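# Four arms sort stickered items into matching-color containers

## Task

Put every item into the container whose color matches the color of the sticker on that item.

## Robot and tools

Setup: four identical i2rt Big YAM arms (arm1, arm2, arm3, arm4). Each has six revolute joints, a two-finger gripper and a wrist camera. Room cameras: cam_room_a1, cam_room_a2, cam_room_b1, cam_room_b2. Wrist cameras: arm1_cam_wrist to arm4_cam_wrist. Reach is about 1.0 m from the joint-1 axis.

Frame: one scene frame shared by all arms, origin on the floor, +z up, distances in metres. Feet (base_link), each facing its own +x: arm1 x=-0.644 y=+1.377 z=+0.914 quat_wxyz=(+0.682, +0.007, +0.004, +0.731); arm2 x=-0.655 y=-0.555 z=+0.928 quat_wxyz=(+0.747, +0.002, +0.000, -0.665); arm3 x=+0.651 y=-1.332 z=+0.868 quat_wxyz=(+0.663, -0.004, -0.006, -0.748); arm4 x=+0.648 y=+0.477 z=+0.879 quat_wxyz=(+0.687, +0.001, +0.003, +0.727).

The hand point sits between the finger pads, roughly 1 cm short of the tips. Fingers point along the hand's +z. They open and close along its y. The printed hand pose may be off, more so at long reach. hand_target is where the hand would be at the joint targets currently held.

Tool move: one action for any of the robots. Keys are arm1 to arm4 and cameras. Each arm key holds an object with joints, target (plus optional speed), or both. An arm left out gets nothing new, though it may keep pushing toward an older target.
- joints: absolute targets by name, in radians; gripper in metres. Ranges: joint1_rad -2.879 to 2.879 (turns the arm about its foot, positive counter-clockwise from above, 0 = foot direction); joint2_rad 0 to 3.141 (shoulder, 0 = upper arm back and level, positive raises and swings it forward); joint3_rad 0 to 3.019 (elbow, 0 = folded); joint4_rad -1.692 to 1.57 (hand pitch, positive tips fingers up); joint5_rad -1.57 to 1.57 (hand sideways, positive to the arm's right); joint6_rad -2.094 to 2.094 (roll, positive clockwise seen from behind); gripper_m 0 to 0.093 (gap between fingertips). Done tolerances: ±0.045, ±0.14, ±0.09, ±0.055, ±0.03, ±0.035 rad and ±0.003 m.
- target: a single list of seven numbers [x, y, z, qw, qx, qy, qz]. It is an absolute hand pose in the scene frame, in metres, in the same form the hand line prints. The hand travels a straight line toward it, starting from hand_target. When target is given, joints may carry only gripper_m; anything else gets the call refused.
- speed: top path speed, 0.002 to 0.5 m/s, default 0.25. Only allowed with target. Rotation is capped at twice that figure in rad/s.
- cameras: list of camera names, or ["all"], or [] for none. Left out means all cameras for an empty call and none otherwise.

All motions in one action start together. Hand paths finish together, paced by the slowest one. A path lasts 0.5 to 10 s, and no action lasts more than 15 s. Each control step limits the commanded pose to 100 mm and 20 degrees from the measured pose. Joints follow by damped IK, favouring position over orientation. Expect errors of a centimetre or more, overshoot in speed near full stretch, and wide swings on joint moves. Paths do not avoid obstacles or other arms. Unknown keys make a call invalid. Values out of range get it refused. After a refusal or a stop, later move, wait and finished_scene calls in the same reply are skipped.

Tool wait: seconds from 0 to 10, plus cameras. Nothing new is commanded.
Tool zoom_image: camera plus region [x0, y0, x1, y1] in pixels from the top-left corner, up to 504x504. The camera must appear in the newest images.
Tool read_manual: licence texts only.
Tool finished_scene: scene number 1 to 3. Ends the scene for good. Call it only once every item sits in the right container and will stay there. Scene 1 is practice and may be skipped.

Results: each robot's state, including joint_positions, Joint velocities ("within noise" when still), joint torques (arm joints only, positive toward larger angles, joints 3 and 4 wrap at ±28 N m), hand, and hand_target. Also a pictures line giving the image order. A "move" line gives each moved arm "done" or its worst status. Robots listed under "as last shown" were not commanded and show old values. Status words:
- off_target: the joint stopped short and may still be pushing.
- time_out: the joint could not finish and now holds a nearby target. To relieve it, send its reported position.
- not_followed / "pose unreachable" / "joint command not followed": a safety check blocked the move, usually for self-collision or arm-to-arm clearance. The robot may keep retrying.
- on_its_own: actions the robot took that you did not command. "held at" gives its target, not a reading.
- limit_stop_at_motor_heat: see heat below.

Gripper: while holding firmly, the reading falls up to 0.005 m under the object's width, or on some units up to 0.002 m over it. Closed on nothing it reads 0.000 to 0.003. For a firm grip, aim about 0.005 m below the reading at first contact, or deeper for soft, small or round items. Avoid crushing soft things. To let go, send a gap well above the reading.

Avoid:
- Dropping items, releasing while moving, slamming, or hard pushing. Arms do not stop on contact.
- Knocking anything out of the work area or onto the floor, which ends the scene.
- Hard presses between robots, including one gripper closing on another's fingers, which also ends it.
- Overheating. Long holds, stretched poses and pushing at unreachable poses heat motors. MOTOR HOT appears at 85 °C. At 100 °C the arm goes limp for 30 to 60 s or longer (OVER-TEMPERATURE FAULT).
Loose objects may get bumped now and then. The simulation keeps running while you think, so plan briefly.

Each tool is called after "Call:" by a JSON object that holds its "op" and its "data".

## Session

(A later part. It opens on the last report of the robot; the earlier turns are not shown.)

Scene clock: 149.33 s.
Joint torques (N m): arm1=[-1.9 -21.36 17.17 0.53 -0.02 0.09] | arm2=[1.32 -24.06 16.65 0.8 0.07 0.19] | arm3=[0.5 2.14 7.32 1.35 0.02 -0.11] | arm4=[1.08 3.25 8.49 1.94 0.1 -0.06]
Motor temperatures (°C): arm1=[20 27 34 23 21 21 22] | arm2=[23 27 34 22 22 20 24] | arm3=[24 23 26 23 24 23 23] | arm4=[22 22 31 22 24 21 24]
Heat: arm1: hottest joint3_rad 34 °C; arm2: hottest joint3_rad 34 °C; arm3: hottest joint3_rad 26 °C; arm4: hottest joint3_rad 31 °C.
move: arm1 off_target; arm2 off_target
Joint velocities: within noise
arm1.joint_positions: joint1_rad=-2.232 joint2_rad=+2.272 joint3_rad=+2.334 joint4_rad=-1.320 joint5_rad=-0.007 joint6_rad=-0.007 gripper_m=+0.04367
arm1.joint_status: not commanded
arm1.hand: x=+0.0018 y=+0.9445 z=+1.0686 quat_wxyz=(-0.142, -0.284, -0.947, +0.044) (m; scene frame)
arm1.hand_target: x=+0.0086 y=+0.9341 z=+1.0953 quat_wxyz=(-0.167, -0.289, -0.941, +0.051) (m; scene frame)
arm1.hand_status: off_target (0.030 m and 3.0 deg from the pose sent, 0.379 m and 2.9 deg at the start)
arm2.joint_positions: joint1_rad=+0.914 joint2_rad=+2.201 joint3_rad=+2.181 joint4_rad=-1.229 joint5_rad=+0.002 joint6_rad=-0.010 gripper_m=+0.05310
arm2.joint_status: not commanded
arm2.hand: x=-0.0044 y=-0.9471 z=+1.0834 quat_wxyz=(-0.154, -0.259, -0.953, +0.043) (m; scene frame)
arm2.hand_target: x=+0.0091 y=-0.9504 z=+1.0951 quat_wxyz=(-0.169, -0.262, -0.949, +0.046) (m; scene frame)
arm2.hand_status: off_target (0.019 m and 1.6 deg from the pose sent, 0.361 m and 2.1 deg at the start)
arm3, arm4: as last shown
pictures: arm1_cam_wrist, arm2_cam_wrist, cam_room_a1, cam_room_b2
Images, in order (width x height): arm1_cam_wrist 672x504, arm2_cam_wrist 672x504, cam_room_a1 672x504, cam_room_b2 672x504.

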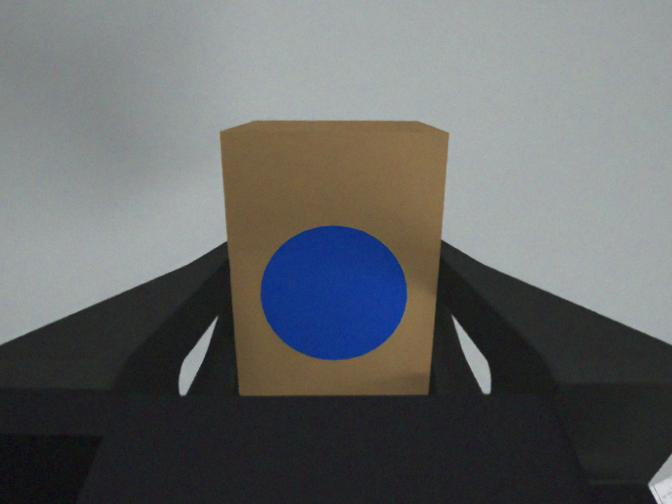

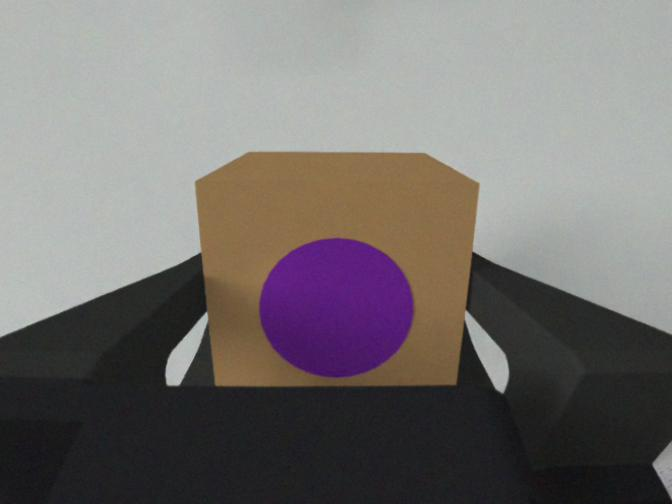

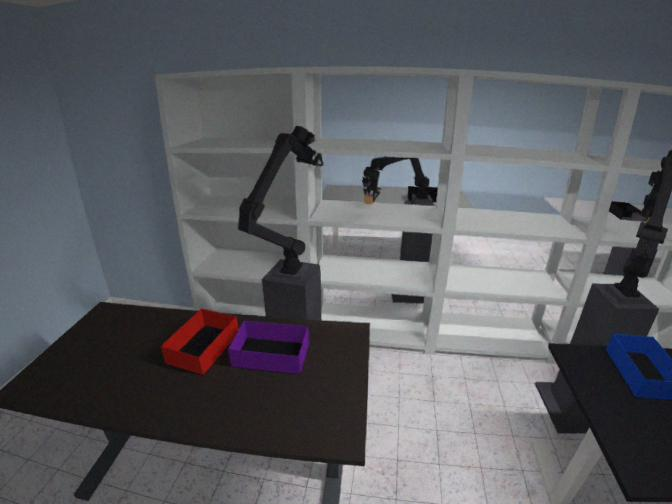

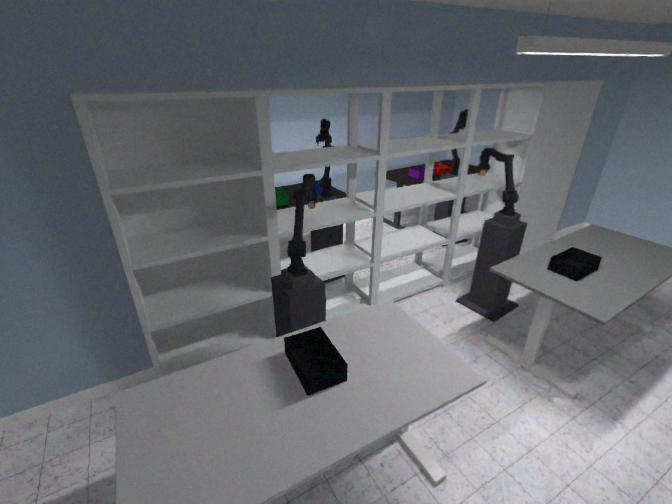

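Call:
{"op": "move", "data": {"arm1": {"target": [0.008, 0.935, 1.035, 0.1659, 0.2895, 0.9413, -0.0510], "speed": 0.1}, "arm2": {"target": [0.006, -0.951, 1.035, 0.1674, 0.2616, 0.9494, -0.0461], "speed": 0.1}}}

Call:
{"op": "move", "data": {"arm1": {"target": [0.006, 0.936, 1.010, 0.1659, 0.2895, 0.9413, -0.0510], "speed": 0.05}, "arm2": {"target": [0.006, -0.951, 1.012, 0.1674, 0.2616, 0.9494, -0.0461], "speed": 0.05}}}

Call:
{"op": "move", "data": {"arm1": {"target": [0.006, 0.936, 0.995, 0.1659, 0.2895, 0.9413, -0.0510], "speed": 0.05}, "arm2": {"target": [0.006, -0.951, 1.0, 0.1674, 0.2616, 0.9494, -0.0461], "speed": 0.05}, "cameras": ["arm1_cam_wrist", "arm2_cam_wrist", "cam_room_a1", "cam_room_a2"]}}

Call:
{"op": "zoom_image", "data": {"camera": "cam_room_a1", "region": [320, 130, 440, 220]}}

Scene clock: 158.60 s.
Joint torques (N m): arm1=[-2.55 -21.6 11.74 1.48 0.03 0.11] | arm2=[0.97 -23.88 10.56 2.25 0.04 0.16] | arm3=[0.56 2.2 7.36 1.32 0.02 -0.11] | arm4=[0.79 3.08 8.55 1.87 0.08 -0.06]
Motor temperatures (°C): arm1=[20 26 35 23 21 21 22] | arm2=[23 28 34 22 22 20 24] | arm3=[24 23 26 23 24 23 23] | arm4=[22 22 31 22 24 21 24]
Heat: arm1: hottest joint3_rad 35 °C; arm2: hottest joint3_rad 34 °C; arm3: hottest joint3_rad 26 °C; arm4: hottest joint3_rad 31 °C.
move: arm1 off_target; arm2 off_target
Joint velocities: within noise
arm1.joint_positions: joint1_rad=-2.232 joint2_rad=+2.272 joint3_rad=+2.220 joint4_rad=-1.185 joint5_rad=-0.007 joint6_rad=-0.007 gripper_m=+0.04367
arm1.joint_status: not commanded
arm1.hand: x=+0.0055 y=+0.9417 z=+1.0266 quat_wxyz=(-0.152, -0.284, -0.945, +0.047) (m; scene frame)
arm1.hand_target: x=+0.0079 y=+0.9352 z=+1.0352 quat_wxyz=(-0.166, -0.289, -0.941, +0.051) (m; scene frame)
arm1.hand_status: off_target (0.011 m and 1.8 deg from the pose sent, 0.035 m and 3.0 deg at the start)
arm2.joint_positions: joint1_rad=+0.914 joint2_rad=+2.204 joint3_rad=+2.103 joint4_rad=-1.109 joint5_rad=+0.002 joint6_rad=-0.010 gripper_m=+0.05310
arm2.joint_status: not commanded
arm2.hand: x=+0.0025 y=-0.9511 z=+1.0549 quat_wxyz=(-0.173, -0.258, -0.949, +0.048) (m; scene frame)
arm2.hand_target: x=+0.0055 y=-0.9507 z=+1.0352 quat_wxyz=(-0.167, -0.262, -0.949, +0.046) (m; scene frame)
arm2.hand_status: off_target (0.020 m and 0.8 deg from the pose sent, 0.050 m and 1.6 deg at the start)
arm3, arm4: as last shown
pictures: none

Scene clock: 159.60 s.
Joint torques (N m): arm1=[-2.55 -22.42 10.21 1.92 0.04 0.1] | arm2=[1.03 -23.36 10.21 2.3 0.04 0.16] | arm3=[0.5 1.85 7.36 1.32 0.01 -0.11] | arm4=[0.97 3.43 8.51 1.73 0.1 -0.06]
Motor temperatures (°C): arm1=[20 26 35 23 21 21 22] | arm2=[23 28 34 22 22 20 24] | arm3=[24 23 26 23 24 23 23] | arm4=[22 22 31 22 24 21 24]
Heat: arm1: hottest joint3_rad 35 °C; arm2: hottest joint3_rad 34 °C; arm3: hottest joint3_rad 26 °C; arm4: hottest joint3_rad 31 °C.
move: arm1 done; arm2 off_target
Joint velocities: within noise
arm1.joint_positions: joint1_rad=-2.232 joint2_rad=+2.270 joint3_rad=+2.173 joint4_rad=-1.123 joint5_rad=-0.007 joint6_rad=-0.007 gripper_m=+0.04367
arm1.joint_status: not commanded
arm1.hand: x=+0.0068 y=+0.9407 z=+1.0109 quat_wxyz=(-0.159, -0.284, -0.944, +0.049) (m; scene frame)
arm1.hand_target: x=+0.0060 y=+0.9361 z=+1.0099 quat_wxyz=(-0.166, -0.289, -0.941, +0.051) (m; scene frame)
arm1.hand_status: done (0.005 m and 1.1 deg from the pose sent, 0.018 m and 1.8 deg at the start)
arm2.joint_positions: joint1_rad=+0.914 joint2_rad=+2.208 joint3_rad=+2.066 joint4_rad=-1.057 joint5_rad=+0.002 joint6_rad=-0.010 gripper_m=+0.05310
arm2.joint_status: not commanded
arm2.hand: x=+0.0039 y=-0.9519 z=+1.0392 quat_wxyz=(-0.178, -0.258, -0.948, +0.050) (m; scene frame)
arm2.hand_target: x=+0.0052 y=-0.9505 z=+1.0124 quat_wxyz=(-0.167, -0.262, -0.949, +0.046) (m; scene frame)
arm2.hand_status: off_target (0.027 m and 1.3 deg from the pose sent, 0.043 m and 0.8 deg at the start)
arm3.joint_positions: joint1_rad=-1.974 joint2_rad=+0.607 joint3_rad=+1.497 joint4_rad=-1.493 joint5_rad=+0.000 joint6_rad=+0.006 gripper_m=+0.09403
arm3.joint_status: not commanded
arm3.hand: x=+0.4838 y=-1.2272 z=+1.4253 quat_wxyz=(+0.113, -0.856, +0.235, +0.447) (m; scene frame)
arm3.hand_target: x=+0.4888 y=-1.2275 z=+1.4268 quat_wxyz=(+0.118, -0.854, +0.237, +0.448) (m; scene frame)
arm3.hand_status: not commanded
arm4.joint_positions: joint1_rad=+0.891 joint2_rad=+0.597 joint3_rad=+1.473 joint4_rad=-1.515 joint5_rad=+0.000 joint6_rad=+0.013 gripper_m=+0.09402
arm4.joint_status: not commanded
arm4.hand: x=+0.4973 y=+0.5897 z=+1.4258 quat_wxyz=(-0.133, +0.848, -0.280, -0.430) (m; scene frame)
arm4.hand_target: x=+0.4976 y=+0.5888 z=+1.4401 quat_wxyz=(-0.140, +0.842, -0.271, -0.446) (m; scene frame)
arm4.hand_status: not commanded
pictures: none

Scene clock: 160.57 s.
Joint torques (N m): arm1=[-2.67 -20.89 9.51 1.85 0.06 0.1] | arm2=[1.03 -23.36 10.17 2.3 0.04 0.16] | arm3=[0.5 1.9 7.34 1.32 0.02 -0.11] | arm4=[1.61 3.37 8.59 1.83 0.12 -0.06]
Motor temperatures (°C): arm1=[20 27 35 23 21 21 22] | arm2=[23 28 34 22 22 20 24] | arm3=[24 23 26 23 24 23 23] | arm4=[22 22 31 22 24 21 24]
Heat: arm1: hottest joint3_rad 35 °C; arm2: hottest joint3_rad 34 °C; arm3: hottest joint3_rad 26 °C; arm4: hottest joint3_rad 31 °C.
move: arm1 off_target; arm2 off_target
Joint velocities: within noise
arm1.joint_positions: joint1_rad=-2.232 joint2_rad=+2.261 joint3_rad=+2.151 joint4_rad=-1.091 joint5_rad=-0.007 joint6_rad=-0.007 gripper_m=+0.04367
arm1.joint_status: not commanded
arm1.hand: x=+0.0084 y=+0.9396 z=+1.0108 quat_wxyz=(-0.169, -0.283, -0.943, +0.052) (m; scene frame)
arm1.hand_target: x=+0.0057 y=+0.9363 z=+0.9951 quat_wxyz=(-0.166, -0.290, -0.941, +0.051) (m; scene frame)
arm1.hand_status: off_target (0.016 m and 0.8 deg from the pose sent, 0.017 m and 1.1 deg at the start)
arm2.joint_positions: joint1_rad=+0.914 joint2_rad=+2.216 joint3_rad=+2.047 joint4_rad=-1.031 joint5_rad=+0.002 joint6_rad=-0.010 gripper_m=+0.05310
arm2.joint_status: not commanded
arm2.hand: x=+0.0043 y=-0.9521 z=+1.0272 quat_wxyz=(-0.178, -0.258, -0.948, +0.050) (m; scene frame)
arm2.hand_target: x=+0.0051 y=-0.9505 z=+1.0003 quat_wxyz=(-0.167, -0.262, -0.949, +0.046) (m; scene frame)
arm2.hand_status: off_target (0.027 m and 1.3 deg from the pose sent, 0.039 m and 1.3 deg at the start)
arm3, arm4: as last shown
pictures: arm1_cam_wrist, arm2_cam_wrist, cam_room_a1, cam_room_a2
Images, in order (width x height): arm1_cam_wrist 672x504, arm2_cam_wrist 672x504, cam_room_a1 672x504, cam_room_a2 672x504.

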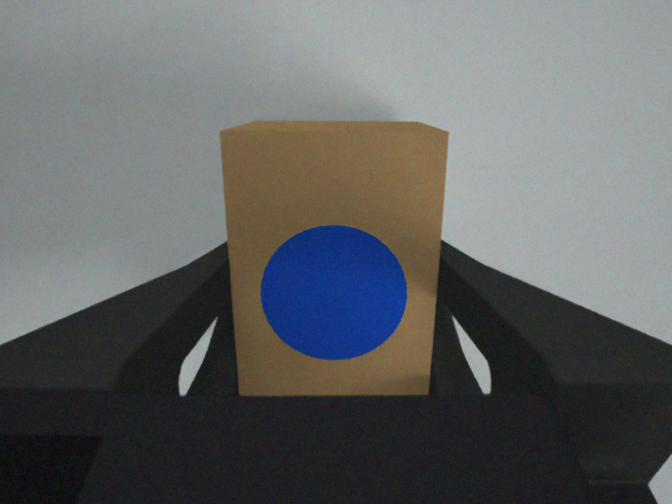

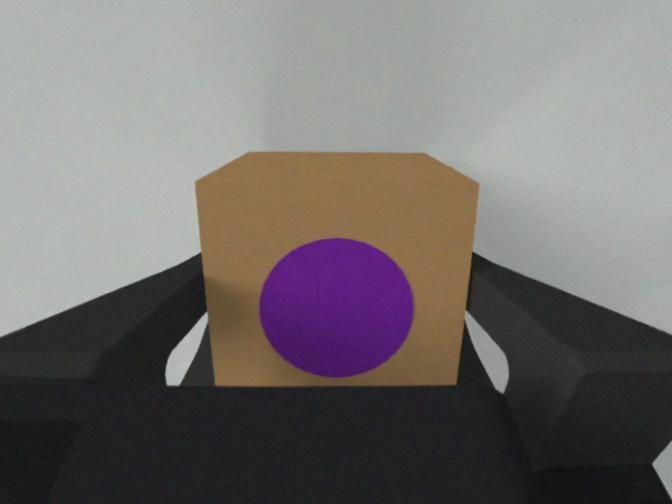

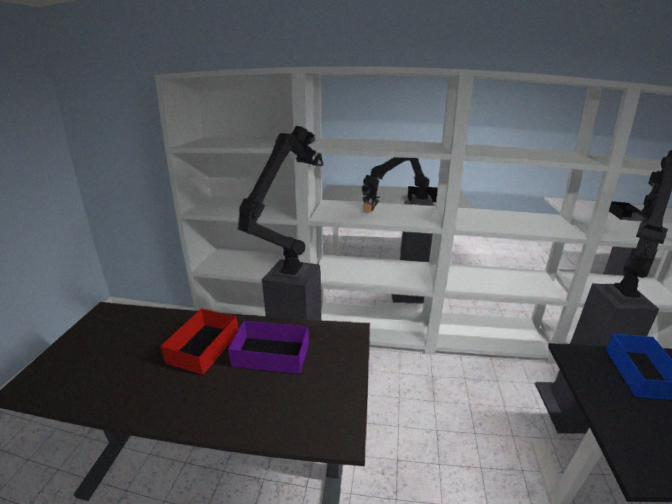

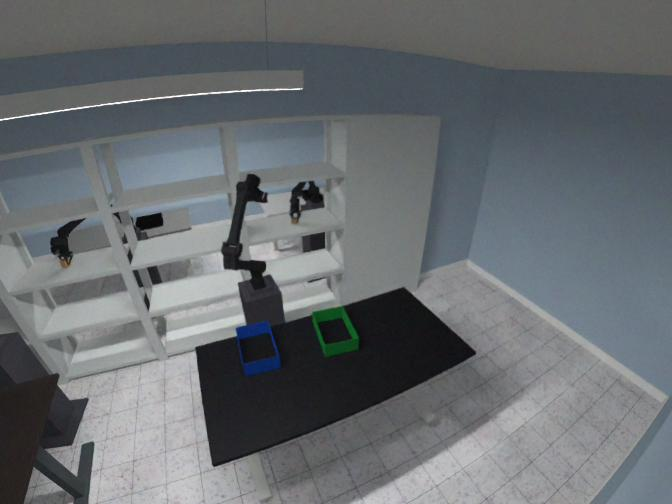

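Scaled by 4.200.

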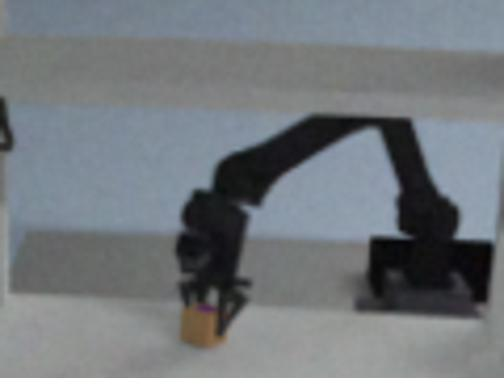

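Call:
{"op": "move", "data": {"arm1": {"joints": {"gripper_m": 0.068}, "target": [0.007, 0.937, 1.012, 0.1659, 0.2895, 0.9413, -0.0510]}, "arm2": {"target": [0.006, -0.951, 0.985, 0.1674, 0.2616, 0.9494, -0.0461], "speed": 0.05}, "cameras": ["arm2_cam_wrist", "cam_room_a1"]}}

Call:
{"op": "move", "data": {"arm1": {"target": [0.005, 0.937, 1.10, 0.1659, 0.2895, 0.9413, -0.0510], "speed": 0.2}, "arm2": {"target": [0.006, -0.951, 0.982, 0.1674, 0.2616, 0.9494, -0.0461], "speed": 0.05}, "cameras": ["arm1_cam_wrist", "arm2_cam_wrist"]}}

Scene clock: 167.00 s.
Joint torques (N m): arm1=[-2.26 -21.13 13.22 0.51 0.05 0.1] | arm2=[1.03 -22.71 9.54 2.35 0.04 0.16] | arm3=[0.5 2.02 7.35 1.29 0.01 -0.11] | arm4=[1.03 3.43 8.43 1.85 0.08 -0.07]
Motor temperatures (°C): arm1=[20 27 35 23 21 21 22] | arm2=[23 28 34 22 22 20 24] | arm3=[24 23 26 23 24 23 23] | arm4=[22 22 31 22 24 21 24]
Heat: arm1: hottest joint3_rad 35 °C; arm2: hottest joint3_rad 34 °C; arm3: hottest joint3_rad 26 °C; arm4: hottest joint3_rad 31 °C.
move: arm1 done; arm2 off_target
Joint velocities: within noise
arm1.joint_positions: joint1_rad=-2.232 joint2_rad=+2.261 joint3_rad=+2.140 joint4_rad=-1.095 joint5_rad=-0.007 joint6_rad=-0.006 gripper_m=+0.06796
arm1.joint_status: all done
arm1.hand: x=+0.0050 y=+0.9419 z=+1.0051 quat_wxyz=(-0.162, -0.284, -0.944, +0.050) (m; scene frame)
arm1.hand_target: x=+0.0069 y=+0.9372 z=+1.0121 quat_wxyz=(-0.166, -0.289, -0.941, +0.051) (m; scene frame)
arm1.hand_status: done (0.009 m and 0.8 deg from the pose sent, 0.003 m and 0.8 deg at the start)
arm2.joint_positions: joint1_rad=+0.914 joint2_rad=+2.217 joint3_rad=+2.031 joint4_rad=-0.999 joint5_rad=+0.002 joint6_rad=-0.010 gripper_m=+0.05310
arm2.joint_status: not commanded
arm2.hand: x=+0.0064 y=-0.9533 z=+1.0215 quat_wxyz=(-0.185, -0.258, -0.947, +0.051) (m; scene frame)
arm2.hand_target: x=+0.0047 y=-0.9502 z=+0.9857 quat_wxyz=(-0.167, -0.262, -0.949, +0.046) (m; scene frame)
arm2.hand_status: off_target (0.037 m and 2.1 deg from the pose sent, 0.042 m and 1.4 deg at the start)
arm3, arm4: as last shown
pictures: arm2_cam_wrist, cam_room_a1
Images, in order (width x height): arm2_cam_wrist 672x504, cam_room_a1 672x504.

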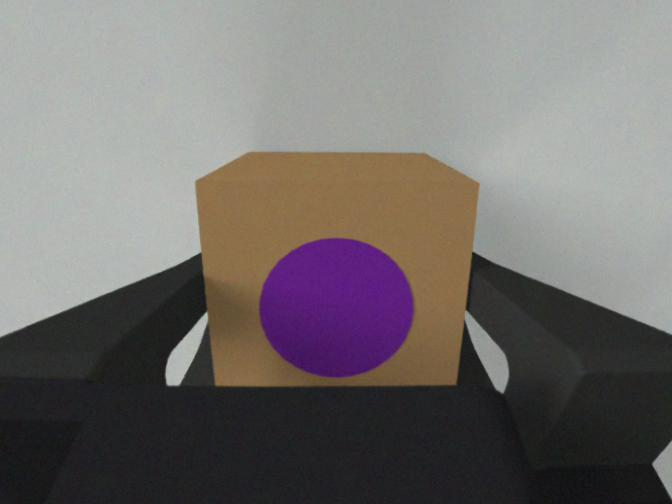

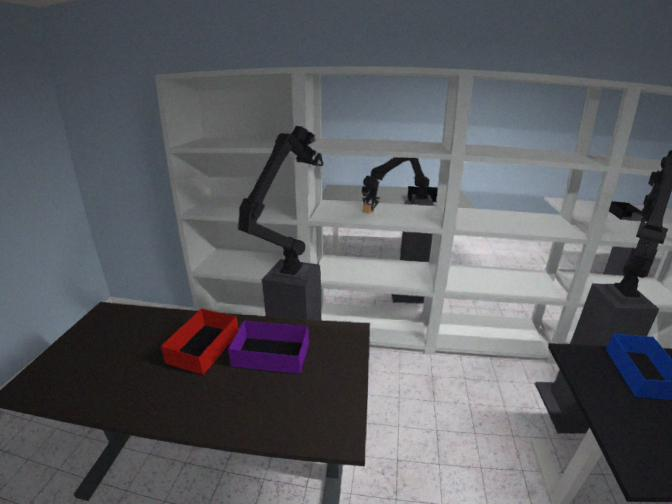

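Scene clock: 168.23 s.
Joint torques (N m): arm1=[-2.32 -22.07 16.31 0.62 0.03 0.1] | arm2=[0.97 -22.42 9.28 2.39 0.04 0.16] | arm3=[0.5 2.02 7.31 1.35 0.02 -0.11] | arm4=[0.56 3.19 8.42 1.77 0.08 -0.08]
Motor temperatures (°C): arm1=[20 27 35 23 21 21 22] | arm2=[23 28 34 22 22 20 24] | arm3=[24 23 26 23 24 23 23] | arm4=[22 22 31 22 24 21 24]
Heat: arm1: hottest joint3_rad 35 °C; arm2: hottest joint3_rad 34 °C; arm3: hottest joint3_rad 26 °C; arm4: hottest joint3_rad 31 °C.
move: arm1 off_target; arm2 off_target
Joint velocities: within noise
arm1.joint_positions: joint1_rad=-2.232 joint2_rad=+2.260 joint3_rad=+2.310 joint4_rad=-1.313 joint5_rad=-0.007 joint6_rad=-0.004 gripper_m=+0.06796
arm1.joint_status: not commanded
arm1.hand: x=-0.0013 y=+0.9466 z=+1.0676 quat_wxyz=(-0.140, -0.286, -0.947, +0.043) (m; scene frame)
arm1.hand_target: x=+0.0037 y=+0.9380 z=+1.0999 quat_wxyz=(-0.166, -0.289, -0.941, +0.051) (m; scene frame)
arm1.hand_status: off_target (0.034 m and 3.2 deg from the pose sent, 0.095 m and 0.9 deg at the start)
arm2.joint_positions: joint1_rad=+0.914 joint2_rad=+2.217 joint3_rad=+2.030 joint4_rad=-0.994 joint5_rad=+0.002 joint6_rad=-0.010 gripper_m=+0.05310
arm2.joint_status: not commanded
arm2.hand: x=+0.0070 y=-0.9537 z=+1.0213 quat_wxyz=(-0.186, -0.257, -0.947, +0.052) (m; scene frame)
arm2.hand_target: x=+0.0046 y=-0.9502 z=+0.9829 quat_wxyz=(-0.167, -0.262, -0.949, +0.046) (m; scene frame)
arm2.hand_status: off_target (0.039 m and 2.3 deg from the pose sent, 0.040 m and 2.1 deg at the start)
arm3, arm4: as last shown
pictures: arm1_cam_wrist, arm2_cam_wrist
Images, in order (width x height): arm1_cam_wrist 672x504, arm2_cam_wrist 672x504.

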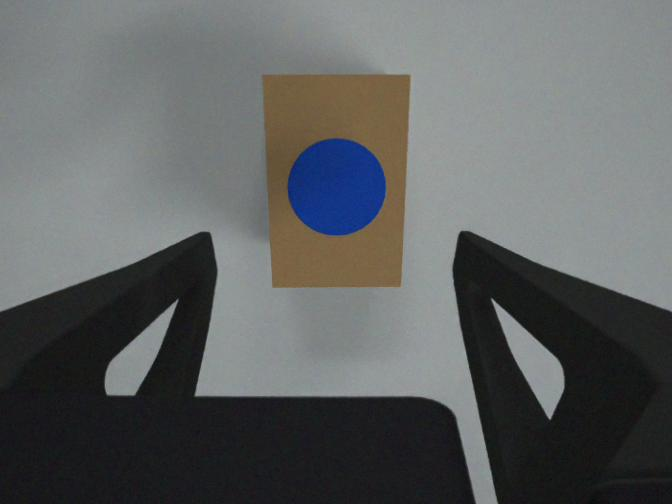

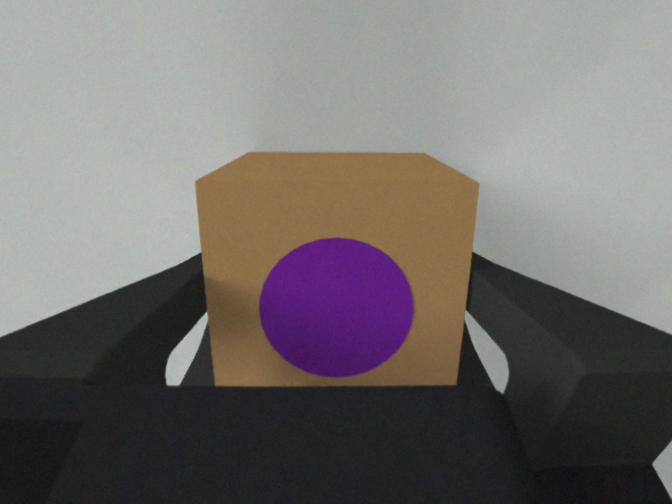

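Call:
{"op": "move", "data": {"arm1": {"target": [-0.31, 1.15, 1.13, 0.1659, 0.2895, 0.9413, -0.0510], "speed": 0.3}, "arm2": {"joints": {"gripper_m": 0.075}, "target": [0.006, -0.951, 1.022, 0.1674, 0.2616, 0.9494, -0.0461]}, "arm4": {"target": [0.306, 0.721, 1.13, 0.0746, -0.9250, 0.2784, 0.2478], "speed": 0.3}, "arm3": {"target": [0.29, -1.118, 1.13, 0.0681, -0.9319, 0.2540, 0.2497], "speed": 0.3}, "cameras": ["arm2_cam_wrist"]}}

Call:
{"op": "move", "data": {"arm1": {"joints": {"joint2_rad": 0.6, "joint3_rad": 1.4, "joint4_rad": -1.5}}, "arm2": {"target": [0.004, -0.950, 1.13, 0.1674, 0.2616, 0.9494, -0.0461], "speed": 0.2}, "arm4": {"target": [0.032, 0.942, 1.122, 0.0746, -0.9250, 0.2784, 0.2478], "speed": 0.25}}}

Call:
{"op": "move", "data": {"arm2": {"target": [-0.31, -0.76, 1.13, 0.1674, 0.2616, 0.9494, -0.0461], "speed": 0.3}, "cameras": ["arm4_cam_wrist"]}}

Call:
{"op": "move", "data": {"arm2": {"joints": {"joint2_rad": 0.6, "joint3_rad": 1.4, "joint4_rad": -1.5}}, "arm3": {"target": [0.021, -0.960, 1.145, 0.0681, -0.9319, 0.2540, 0.2497], "speed": 0.25}}}

Call:
{"op": "wait", "data": {"seconds": 0.3, "cameras": ["arm3_cam_wrist", "arm4_cam_wrist"]}}

Scene clock: 198.93 s.
Joint torques (N m): arm1=[-3.19 -4.66 11.4 0.65 -0.04 0.04] | arm2=[1.08 -24.64 15.13 0.81 0.04 0.16] | arm3=[1.61 -9.7 9.35 1.54 0.13 -0.06] | arm4=[1.14 -9.88 9.54 1.35 -0.03 -0.06]
Motor temperatures (°C): arm1=[20 29 39 23 21 21 22] | arm2=[23 28 32 22 22 20 24] | arm3=[24 23 26 23 24 23 23] | arm4=[22 22 31 22 24 21 24]
Heat: arm1: hottest joint3_rad 39 °C; arm2: hottest joint3_rad 32 °C; arm3: hottest joint3_rad 26 °C; arm4: hottest joint3_rad 31 °C.
move: arm1 done; arm2 off_target; arm3 done; arm4 off_target
Joint velocities: within noise
arm1.joint_positions: joint1_rad=-2.232 joint2_rad=+1.158 joint3_rad=+1.023 joint4_rad=-1.057 joint5_rad=-0.007 joint6_rad=-0.004 gripper_m=+0.06796
arm1.joint_status: not commanded
arm1.hand: x=-0.3070 y=+1.1531 z=+1.1329 quat_wxyz=(-0.173, -0.284, -0.942, +0.053) (m; scene frame)
arm1.hand_target: x=-0.3100 y=+1.1501 z=+1.1300 quat_wxyz=(-0.166, -0.289, -0.941, +0.051) (m; scene frame)
arm1.hand_status: done (0.005 m and 1.0 deg from the pose sent, 0.375 m and 3.2 deg at the start)
arm2.joint_positions: joint1_rad=+0.914 joint2_rad=+2.218 joint3_rad=+2.021 joint4_rad=-1.044 joint5_rad=+0.002 joint6_rad=-0.010 gripper_m=+0.07493
arm2.joint_status: all done
arm2.hand: x=-0.0052 y=-0.9464 z=+1.0119 quat_wxyz=(-0.158, -0.259, -0.952, +0.044) (m; scene frame)
arm2.hand_target: x=+0.0054 y=-0.9506 z=+1.0221 quat_wxyz=(-0.168, -0.262, -0.949, +0.046) (m; scene frame)
arm2.hand_status: off_target (0.016 m and 1.2 deg from the pose sent, 0.003 m and 2.3 deg at the start)
arm3.joint_positions: joint1_rad=-1.974 joint2_rad=+1.113 joint3_rad=+1.046 joint4_rad=-0.998 joint5_rad=+0.013 joint6_rad=+0.006 gripper_m=+0.09403
arm3.joint_status: not commanded
arm3.hand: x=+0.2922 y=-1.1176 z=+1.1240 quat_wxyz=(+0.064, -0.934, +0.257, +0.238) (m; scene frame)
arm3.hand_target: x=+0.2900 y=-1.1181 z=+1.1299 quat_wxyz=(+0.068, -0.932, +0.254, +0.250) (m; scene frame)
arm3.hand_status: done (0.006 m and 1.4 deg from the pose sent, 0.370 m and 25.0 deg at the start)
arm4.joint_positions: joint1_rad=+0.891 joint2_rad=+1.128 joint3_rad=+1.012 joint4_rad=-0.967 joint5_rad=-0.009 joint6_rad=-0.019 gripper_m=+0.09402
arm4.joint_status: not commanded
arm4.hand: x=+0.3108 y=+0.7198 z=+1.1205 quat_wxyz=(-0.070, +0.926, -0.288, -0.232) (m; scene frame)
arm4.hand_target: x=+0.3062 y=+0.7209 z=+1.1300 quat_wxyz=(-0.075, +0.925, -0.279, -0.248) (m; scene frame)
arm4.hand_status: off_target (0.011 m and 2.2 deg from the pose sent, 0.376 m and 23.7 deg at the start)
pictures: arm2_cam_wrist
Images, in order (width x height): arm2_cam_wrist 672x504.

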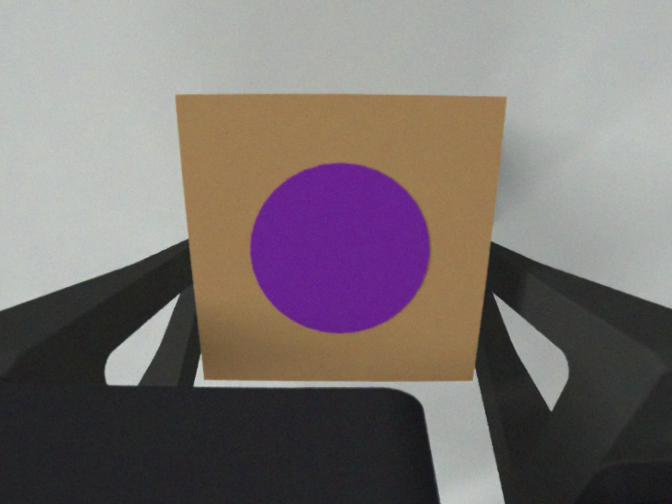

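Scene clock: 201.27 s.
Joint torques (N m): arm1=[-2.32 3.25 9.22 1.18 -0.05 0.03] | arm2=[1.08 -26.7 15.92 0.75 0.03 0.16] | arm3=[1.85 -9.64 9.33 1.57 0.12 -0.06] | arm4=[0.38 -22.71 12.78 0.44 -0.04 -0.08]
Motor temperatures (°C): arm1=[20 28 39 23 21 21 22] | arm2=[23 28 33 22 22 20 24] | arm3=[24 23 26 23 24 23 23] | arm4=[22 22 32 22 24 21 24]
Heat: arm1: hottest joint3_rad 39 °C; arm2: hottest joint3_rad 33 °C; arm3: hottest joint3_rad 26 °C; arm4: hottest joint3_rad 32 °C.
move: arm1 done; arm2 off_target; arm4 off_target
Joint velocities: within noise
arm1.joint_positions: joint1_rad=-2.232 joint2_rad=+0.605 joint3_rad=+1.396 joint4_rad=-1.491 joint5_rad=-0.007 joint6_rad=-0.004 gripper_m=+0.06796
arm1.joint_status: all done
arm1.hand: x=-0.4648 y=+1.2617 z=+1.4258 quat_wxyz=(-0.397, -0.261, -0.872, +0.122) (m; scene frame)
arm1.hand_target: x=-0.4690 y=+1.2622 z=+1.4270 quat_wxyz=(-0.396, -0.265, -0.870, +0.123) (m; scene frame)
arm1.hand_status: not commanded
arm2.joint_positions: joint1_rad=+0.914 joint2_rad=+2.217 joint3_rad=+2.254 joint4_rad=-1.309 joint5_rad=+0.002 joint6_rad=-0.010 gripper_m=+0.07493
arm2.joint_status: not commanded
arm2.hand: x=-0.0055 y=-0.9465 z=+1.0992 quat_wxyz=(-0.144, -0.259, -0.954, +0.040) (m; scene frame)
arm2.hand_target: x=+0.0027 y=-0.9492 z=+1.1300 quat_wxyz=(-0.168, -0.262, -0.949, +0.046) (m; scene frame)
arm2.hand_status: off_target (0.032 m and 2.9 deg from the pose sent, 0.118 m and 1.2 deg at the start)
arm3: as last shown
arm4.joint_positions: joint1_rad=+0.872 joint2_rad=+2.066 joint3_rad=+2.105 joint4_rad=-1.111 joint5_rad=-0.024 joint6_rad=-0.045 gripper_m=+0.09402
arm4.joint_status: not commanded
arm4.hand: x=+0.0378 y=+0.9312 z=+1.1111 quat_wxyz=(-0.070, +0.926, -0.283, -0.238) (m; scene frame)
arm4.hand_target: x=+0.0326 y=+0.9415 z=+1.1220 quat_wxyz=(-0.075, +0.925, -0.278, -0.249) (m; scene frame)
arm4.hand_status: off_target (0.016 m and 1.3 deg from the pose sent, 0.357 m and 2.2 deg at the start)
pictures: none

Scene clock: 203.10 s.
Joint torques (N m): arm1=[-2.02 3.19 9.17 1.32 -0.03 0.06] | arm2=[1.55 -8.53 10.1 1.33 0.15 0.22] | arm3=[1.55 -9.76 9.39 1.52 0.13 -0.04] | arm4=[0.15 -22.71 12.88 0.5 -0.07 -0.11]
Motor temperatures (°C): arm1=[20 28 39 23 21 21 22] | arm2=[23 28 33 22 22 20 24] | arm3=[24 23 26 23 24 23 23] | arm4=[22 23 33 22 24 21 24]
Heat: arm1: hottest joint3_rad 39 °C; arm2: hottest joint3_rad 33 °C; arm3: hottest joint3_rad 26 °C; arm4: hottest joint3_rad 33 °C.
move: arm2 off_target
Joint velocities: within noise
arm1, arm3, arm4: as last shown
arm2.joint_positions: joint1_rad=+0.914 joint2_rad=+1.175 joint3_rad=+1.002 joint4_rad=-1.023 joint5_rad=+0.003 joint6_rad=-0.009 gripper_m=+0.07493
arm2.joint_status: not commanded
arm2.hand: x=-0.3088 y=-0.7649 z=+1.1394 quat_wxyz=(-0.179, -0.258, -0.948, +0.050) (m; scene frame)
arm2.hand_target: x=-0.3102 y=-0.7600 z=+1.1301 quat_wxyz=(-0.167, -0.262, -0.949, +0.046) (m; scene frame)
arm2.hand_status: off_target (0.011 m and 1.5 deg from the pose sent, 0.358 m and 2.9 deg at the start)
arm4.hand: x=+0.0379 y=+0.9312 z=+1.1110 quat_wxyz=(-0.070, +0.927, -0.283, -0.238) (m; scene frame)
arm4.hand_target: x=+0.0326 y=+0.9415 z=+1.1220 quat_wxyz=(-0.075, +0.925, -0.278, -0.248) (m; scene frame)
pictures: arm4_cam_wrist
Images, in order (width x height): arm4_cam_wrist 672x504.

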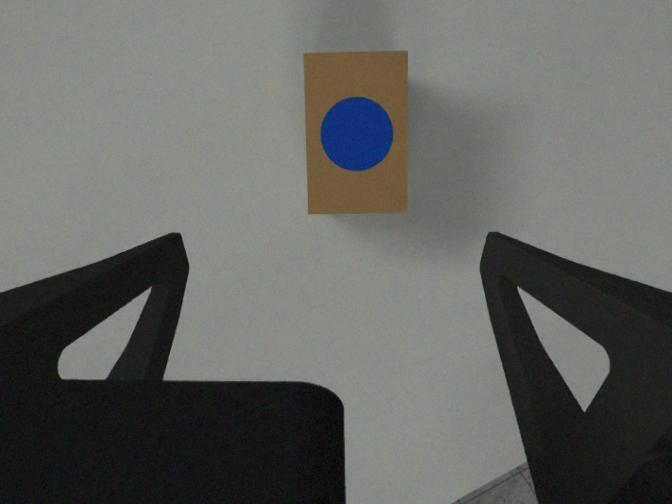

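Scene clock: 205.20 s.
Joint torques (N m): arm1=[-2.78 3.6 9.22 1.33 -0.05 0.04] | arm2=[1.44 1.14 8.09 1.76 0.15 0.22] | arm3=[1.55 -22.65 14.17 0.61 0.03 -0.09] | arm4=[0.38 -23 12.93 0.59 -0.07 -0.07]
Motor temperatures (°C): arm1=[20 28 39 23 21 21 22] | arm2=[23 28 33 22 22 20 24] | arm3=[24 23 27 23 24 23 23] | arm4=[22 23 34 22 24 21 24]
Heat: arm1: hottest joint3_rad 39 °C; arm2: hottest joint3_rad 33 °C; arm3: hottest joint3_rad 27 °C; arm4: hottest joint3_rad 34 °C.
move: arm2 done; arm3 off_target
Joint velocities: within noise
arm1, arm4: as last shown
arm2.joint_positions: joint1_rad=+0.914 joint2_rad=+0.604 joint3_rad=+1.409 joint4_rad=-1.487 joint5_rad=+0.003 joint6_rad=-0.009 gripper_m=+0.07493
arm2.joint_status: all done
arm2.hand: x=-0.4814 y=-0.6627 z=+1.4503 quat_wxyz=(-0.414, -0.238, -0.871, +0.116) (m; scene frame)
arm2.hand_target: x=-0.4827 y=-0.6603 z=+1.4441 quat_wxyz=(-0.407, -0.242, -0.874, +0.110) (m; scene frame)
arm2.hand_status: not commanded
arm3.joint_positions: joint1_rad=-1.974 joint2_rad=+1.937 joint3_rad=+1.982 joint4_rad=-1.126 joint5_rad=+0.013 joint6_rad=+0.006 gripper_m=+0.09403
arm3.joint_status: not commanded
arm3.hand: x=+0.0305 y=-0.9663 z=+1.1214 quat_wxyz=(+0.062, -0.937, +0.257, +0.230) (m; scene frame)
arm3.hand_target: x=+0.0221 y=-0.9608 z=+1.1451 quat_wxyz=(+0.068, -0.932, +0.254, +0.250) (m; scene frame)
arm3.hand_status: off_target (0.026 m and 2.5 deg from the pose sent, 0.314 m and 1.4 deg at the start)
arm4.joint_positions: joint1_rad=+0.872 joint2_rad=+2.066 joint3_rad=+2.105 joint4_rad=-1.111 joint5_rad=-0.024 joint6_rad=-0.046 gripper_m=+0.09402
pictures: none

Scene clock: 205.50 s.
Joint torques (N m): arm1=[-2.2 3.96 9.33 0.99 -0.01 0.01] | arm2=[1.55 0.97 8.09 1.76 0.15 0.22] | arm3=[1.44 -22.59 14.13 0.62 0.04 -0.11] | arm4=[0.26 -22.65 12.81 0.5 -0.09 -0.1]
Motor temperatures (°C): arm1=[20 28 38 23 21 21 22] | arm2=[23 28 33 22 22 20 24] | arm3=[24 23 27 23 24 23 23] | arm4=[22 23 34 22 24 21 24]
Heat: arm1: hottest joint3_rad 38 °C; arm2: hottest joint3_rad 33 °C; arm3: hottest joint3_rad 27 °C; arm4: hottest joint3_rad 34 °C.
Joint velocities: within noise
arm1.joint_positions: joint1_rad=-2.232 joint2_rad=+0.605 joint3_rad=+1.396 joint4_rad=-1.491 joint5_rad=-0.007 joint6_rad=-0.004 gripper_m=+0.06796
arm1.joint_status: not commanded
arm1.hand: x=-0.4648 y=+1.2617 z=+1.4258 quat_wxyz=(-0.397, -0.261, -0.872, +0.122) (m; scene frame)
arm1.hand_target: x=-0.4690 y=+1.2622 z=+1.4270 quat_wxyz=(-0.396, -0.265, -0.870, +0.123) (m; scene frame)
arm1.hand_status: not commanded
arm2.joint_positions: joint1_rad=+0.914 joint2_rad=+0.604 joint3_rad=+1.409 joint4_rad=-1.487 joint5_rad=+0.003 joint6_rad=-0.009 gripper_m=+0.07493
arm2.joint_status: all done
arm2.hand: x=-0.4814 y=-0.6627 z=+1.4503 quat_wxyz=(-0.414, -0.238, -0.871, +0.116) (m; scene frame)
arm2.hand_target: x=-0.4827 y=-0.6603 z=+1.4441 quat_wxyz=(-0.407, -0.242, -0.874, +0.110) (m; scene frame)
arm2.hand_status: not commanded
arm3.joint_positions: joint1_rad=-1.974 joint2_rad=+1.937 joint3_rad=+1.982 joint4_rad=-1.126 joint5_rad=+0.013 joint6_rad=+0.006 gripper_m=+0.09403
arm3.joint_status: not commanded
arm3.hand: x=+0.0305 y=-0.9663 z=+1.1214 quat_wxyz=(+0.062, -0.937, +0.257, +0.230) (m; scene frame)
arm3.hand_target: x=+0.0221 y=-0.9608 z=+1.1451 quat_wxyz=(+0.068, -0.932, +0.254, +0.250) (m; scene frame)
arm3.hand_status: off_target (0.026 m and 2.5 deg from the pose sent, 0.314 m and 1.4 deg at the start)
arm4.joint_positions: joint1_rad=+0.872 joint2_rad=+2.066 joint3_rad=+2.105 joint4_rad=-1.111 joint5_rad=-0.024 joint6_rad=-0.046 gripper_m=+0.09402
arm4.joint_status: not commanded
arm4.hand: x=+0.0379 y=+0.9312 z=+1.1110 quat_wxyz=(-0.070, +0.927, -0.283, -0.238) (m; scene frame)
arm4.hand_target: x=+0.0326 y=+0.9415 z=+1.1220 quat_wxyz=(-0.075, +0.925, -0.278, -0.248) (m; scene frame)
arm4.hand_status: not commanded
wait: 0.30 s; at rest by 0.27 s
pictures: arm3_cam_wrist, arm4_cam_wrist
Images, in order (width x height): arm3_cam_wrist 672x504, arm4_cam_wrist 672x504.

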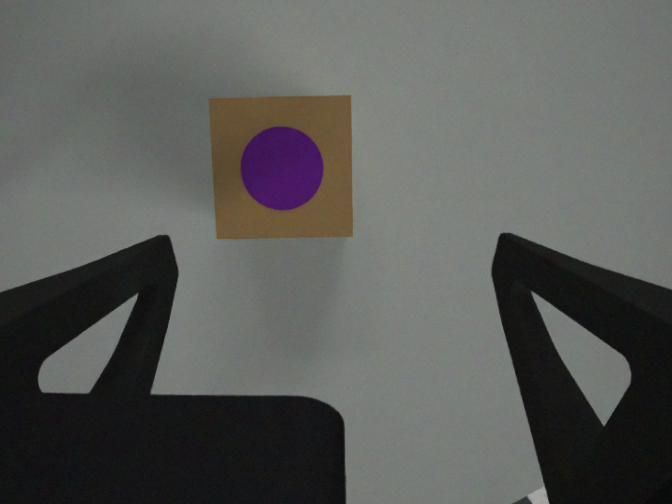

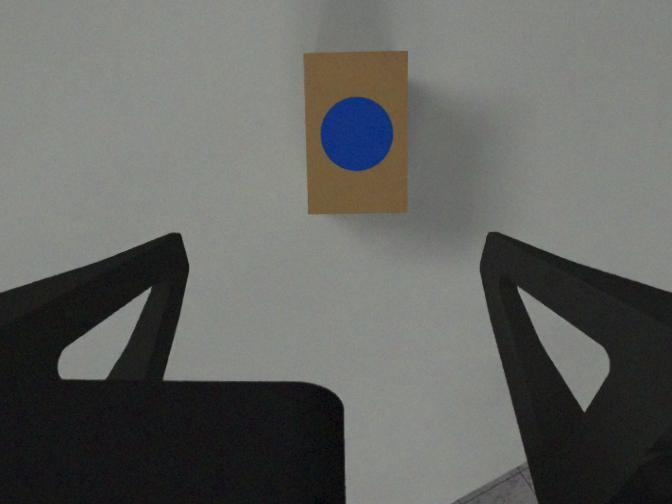

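Call:
{"op": "move", "data": {"arm4": {"target": [-0.001, 0.973, 1.010, 0.0746, -0.9250, 0.2784, 0.2478], "speed": 0.12}, "arm3": {"target": [-0.014, -0.965, 1.024, 0.0681, -0.9319, 0.2540, 0.2497], "speed": 0.12}}}

Call:
{"op": "wait", "data": {"seconds": 0.2, "cameras": ["arm3_cam_wrist", "arm4_cam_wrist"]}}

Scene clock: 223.07 s.
Joint torques (N m): arm1=[-2.9 3.19 9.13 1.26 -0.07 0.02] | arm2=[1.55 1.03 8.06 1.78 0.15 0.23] | arm3=[2.55 -23.53 9.01 1.58 0.12 0.03] | arm4=[0.44 -23.82 11.88 1.37 -0.04 -0.08]
Motor temperatures (°C): arm1=[20 27 37 23 21 21 22] | arm2=[23 27 33 22 22 20 24] | arm3=[24 24 30 23 24 23 23] | arm4=[22 25 39 22 24 21 24]
Heat: arm1: hottest joint3_rad 37 °C; arm2: hottest joint3_rad 33 °C; arm3: hottest joint3_rad 30 °C; arm4: hottest joint3_rad 39 °C.
move: arm3 off_target; arm4 off_target
Joint velocities: within noise
arm1, arm2: as last shown
arm3.joint_positions: joint1_rad=-1.957 joint2_rad=+2.039 joint3_rad=+1.891 joint4_rad=-0.893 joint5_rad=+0.026 joint6_rad=+0.019 gripper_m=+0.09403
arm3.joint_status: not commanded
arm3.hand: x=-0.0071 y=-0.9581 z=+1.0308 quat_wxyz=(+0.069, -0.932, +0.256, +0.248) (m; scene frame)
arm3.hand_target: x=-0.0137 y=-0.9651 z=+1.0239 quat_wxyz=(+0.068, -0.932, +0.254, +0.249) (m; scene frame)
arm3.hand_status: off_target (0.012 m and 0.3 deg from the pose sent, 0.107 m and 2.5 deg at the start)
arm4.joint_positions: joint1_rad=+0.862 joint2_rad=+2.220 joint3_rad=+2.109 joint4_rad=-0.961 joint5_rad=-0.028 joint6_rad=-0.053 gripper_m=+0.09401
arm4.joint_status: not commanded
arm4.hand: x=+0.0083 y=+0.9609 z=+1.0133 quat_wxyz=(-0.070, +0.926, -0.283, -0.238) (m; scene frame)
arm4.hand_target: x=-0.0002 y=+0.9725 z=+1.0099 quat_wxyz=(-0.075, +0.925, -0.279, -0.248) (m; scene frame)
arm4.hand_status: off_target (0.016 m and 1.4 deg from the pose sent, 0.116 m and 1.4 deg at the start)
pictures: none

Scene clock: 223.27 s.
Joint torques (N m): arm1=[-3.14 3.37 9.28 1.29 -0.02 0.04] | arm2=[1.55 0.97 8.06 1.77 0.15 0.21] | arm3=[2.43 -23.71 9.05 1.61 0.14 0.02] | arm4=[0.38 -23.71 11.84 1.36 -0.07 -0.07]
Motor temperatures (°C): arm1=[20 27 37 23 21 21 22] | arm2=[23 27 33 22 22 20 24] | arm3=[24 24 30 23 24 23 23] | arm4=[22 26 39 22 24 21 24]
Heat: arm1: hottest joint3_rad 37 °C; arm2: hottest joint3_rad 33 °C; arm3: hottest joint3_rad 30 °C; arm4: hottest joint3_rad 39 °C.
Joint velocities: within noise
arm1.joint_positions: joint1_rad=-2.232 joint2_rad=+0.605 joint3_rad=+1.396 joint4_rad=-1.491 joint5_rad=-0.007 joint6_rad=-0.004 gripper_m=+0.06796
arm1.joint_status: not commanded
arm1.hand: x=-0.4648 y=+1.2617 z=+1.4258 quat_wxyz=(-0.397, -0.261, -0.872, +0.122) (m; scene frame)
arm1.hand_target: x=-0.4690 y=+1.2622 z=+1.4270 quat_wxyz=(-0.396, -0.265, -0.870, +0.123) (m; scene frame)
arm1.hand_status: not commanded
arm2.joint_positions: joint1_rad=+0.914 joint2_rad=+0.604 joint3_rad=+1.409 joint4_rad=-1.487 joint5_rad=+0.003 joint6_rad=-0.009 gripper_m=+0.07493
arm2.joint_status: not commanded
arm2.hand: x=-0.4814 y=-0.6627 z=+1.4503 quat_wxyz=(-0.414, -0.238, -0.871, +0.116) (m; scene frame)
arm2.hand_target: x=-0.4827 y=-0.6603 z=+1.4441 quat_wxyz=(-0.407, -0.242, -0.874, +0.110) (m; scene frame)
arm2.hand_status: not commanded
arm3.joint_positions: joint1_rad=-1.957 joint2_rad=+2.039 joint3_rad=+1.891 joint4_rad=-0.893 joint5_rad=+0.026 joint6_rad=+0.019 gripper_m=+0.09403
arm3.joint_status: not commanded
arm3.hand: x=-0.0071 y=-0.9581 z=+1.0308 quat_wxyz=(+0.069, -0.932, +0.256, +0.248) (m; scene frame)
arm3.hand_target: x=-0.0137 y=-0.9651 z=+1.0239 quat_wxyz=(+0.068, -0.932, +0.254, +0.249) (m; scene frame)
arm3.hand_status: off_target (0.012 m and 0.3 deg from the pose sent, 0.107 m and 2.5 deg at the start)
arm4.joint_positions: joint1_rad=+0.862 joint2_rad=+2.220 joint3_rad=+2.109 joint4_rad=-0.961 joint5_rad=-0.028 joint6_rad=-0.053 gripper_m=+0.09401
arm4.joint_status: not commanded
arm4.hand: x=+0.0083 y=+0.9609 z=+1.0133 quat_wxyz=(-0.070, +0.926, -0.283, -0.238) (m; scene frame)
arm4.hand_target: x=-0.0002 y=+0.9725 z=+1.0099 quat_wxyz=(-0.075, +0.925, -0.279, -0.248) (m; scene frame)
arm4.hand_status: off_target (0.016 m and 1.4 deg from the pose sent, 0.116 m and 1.4 deg at the start)
wait: 0.20 s; no rest
pictures: arm3_cam_wrist, arm4_cam_wrist
Images, in order (width x height): arm3_cam_wrist 672x504, arm4_cam_wrist 672x504.

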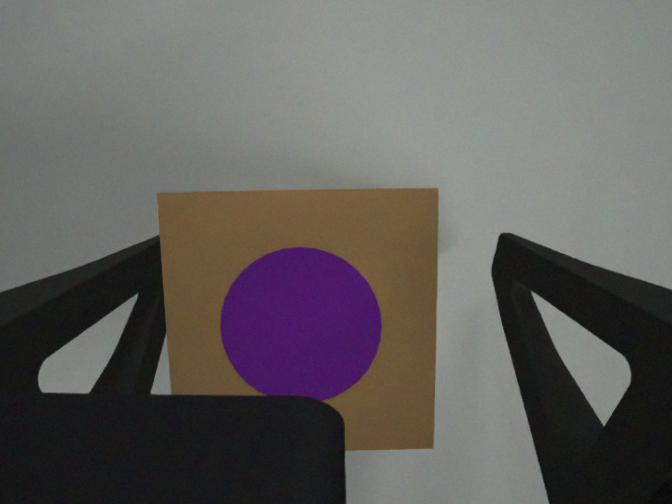

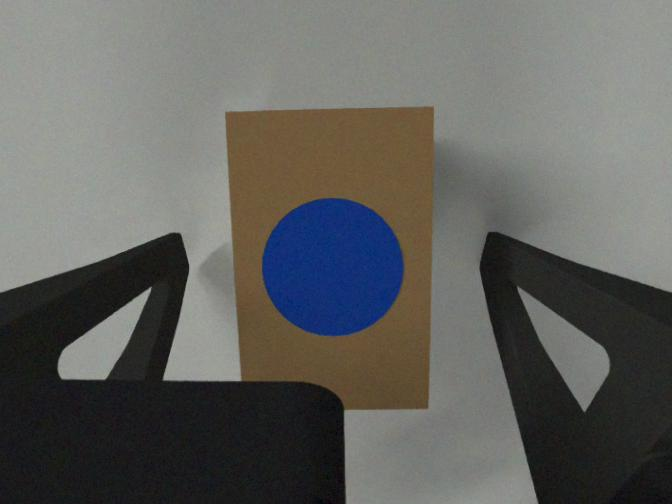

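Call:
{"op": "move", "data": {"arm4": {"joints": {"gripper_m": 0.035}}, "arm3": {"joints": {"gripper_m": 0.041}}, "cameras": ["arm3_cam_wrist", "arm4_cam_wrist"]}}

Scene clock: 234.17 s.
Joint torques (N m): arm1=[-2.84 3.19 9.2 1.33 -0.03 0.04] | arm2=[1.49 1.03 8.08 1.8 0.15 0.22] | arm3=[2.26 -23.47 8.99 1.59 0.1 0.02] | arm4=[0.38 -23.65 11.92 1.24 -0.04 -0.07]
Motor temperatures (°C): arm1=[20 26 36 23 21 21 21] | arm2=[23 27 32 22 22 20 23] | arm3=[24 24 30 23 24 23 23] | arm4=[22 27 39 22 24 21 24]
Heat: arm1: hottest joint3_rad 36 °C; arm2: hottest joint3_rad 32 °C; arm3: hottest joint3_rad 30 °C; arm4: hottest joint3_rad 39 °C.
move: arm3 off_target; arm4 off_target
Joint velocities: within noise
arm1, arm2: as last shown
arm3.joint_positions: joint1_rad=-1.957 joint2_rad=+2.039 joint3_rad=+1.891 joint4_rad=-0.893 joint5_rad=+0.027 joint6_rad=+0.020 gripper_m=+0.05313
arm3.joint_status: gripper_m off_target (ended at +0.05316, target +0.04100)
arm3.hand: x=-0.0072 y=-0.9582 z=+1.0308 quat_wxyz=(+0.070, -0.931, +0.256, +0.249) (m; scene frame)
arm3.hand_target: x=-0.0138 y=-0.9652 z=+1.0239 quat_wxyz=(+0.068, -0.932, +0.254, +0.250) (m; scene frame)
arm3.hand_status: not commanded
arm4.joint_positions: joint1_rad=+0.862 joint2_rad=+2.220 joint3_rad=+2.109 joint4_rad=-0.961 joint5_rad=-0.028 joint6_rad=-0.055 gripper_m=+0.04450
arm4.joint_status: gripper_m off_target (ended at +0.04452, target +0.03500)
arm4.hand: x=+0.0083 y=+0.9609 z=+1.0133 quat_wxyz=(-0.070, +0.927, -0.282, -0.238) (m; scene frame)
arm4.hand_target: x=-0.0002 y=+0.9725 z=+1.0099 quat_wxyz=(-0.075, +0.925, -0.279, -0.248) (m; scene frame)
arm4.hand_status: not commanded
pictures: arm3_cam_wrist, arm4_cam_wrist
Images, in order (width x height): arm3_cam_wrist 672x504, arm4_cam_wrist 672x504.

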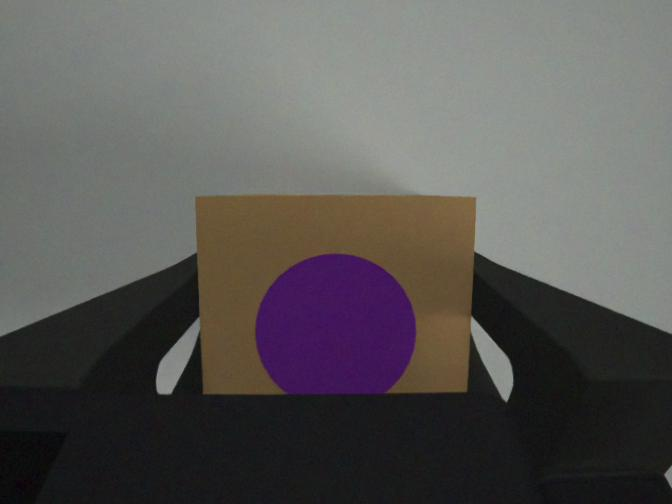

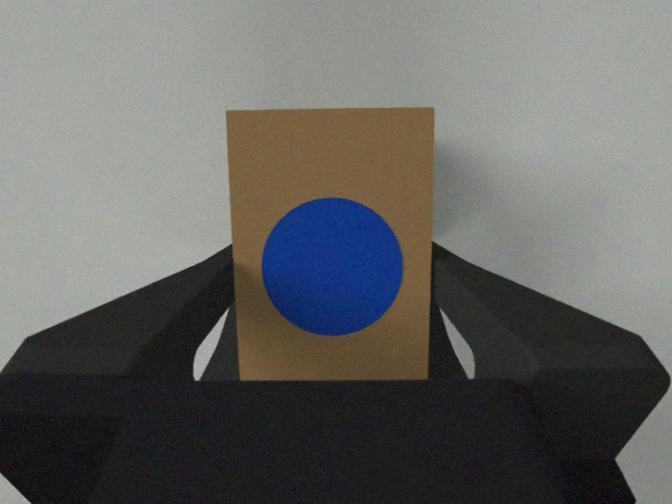

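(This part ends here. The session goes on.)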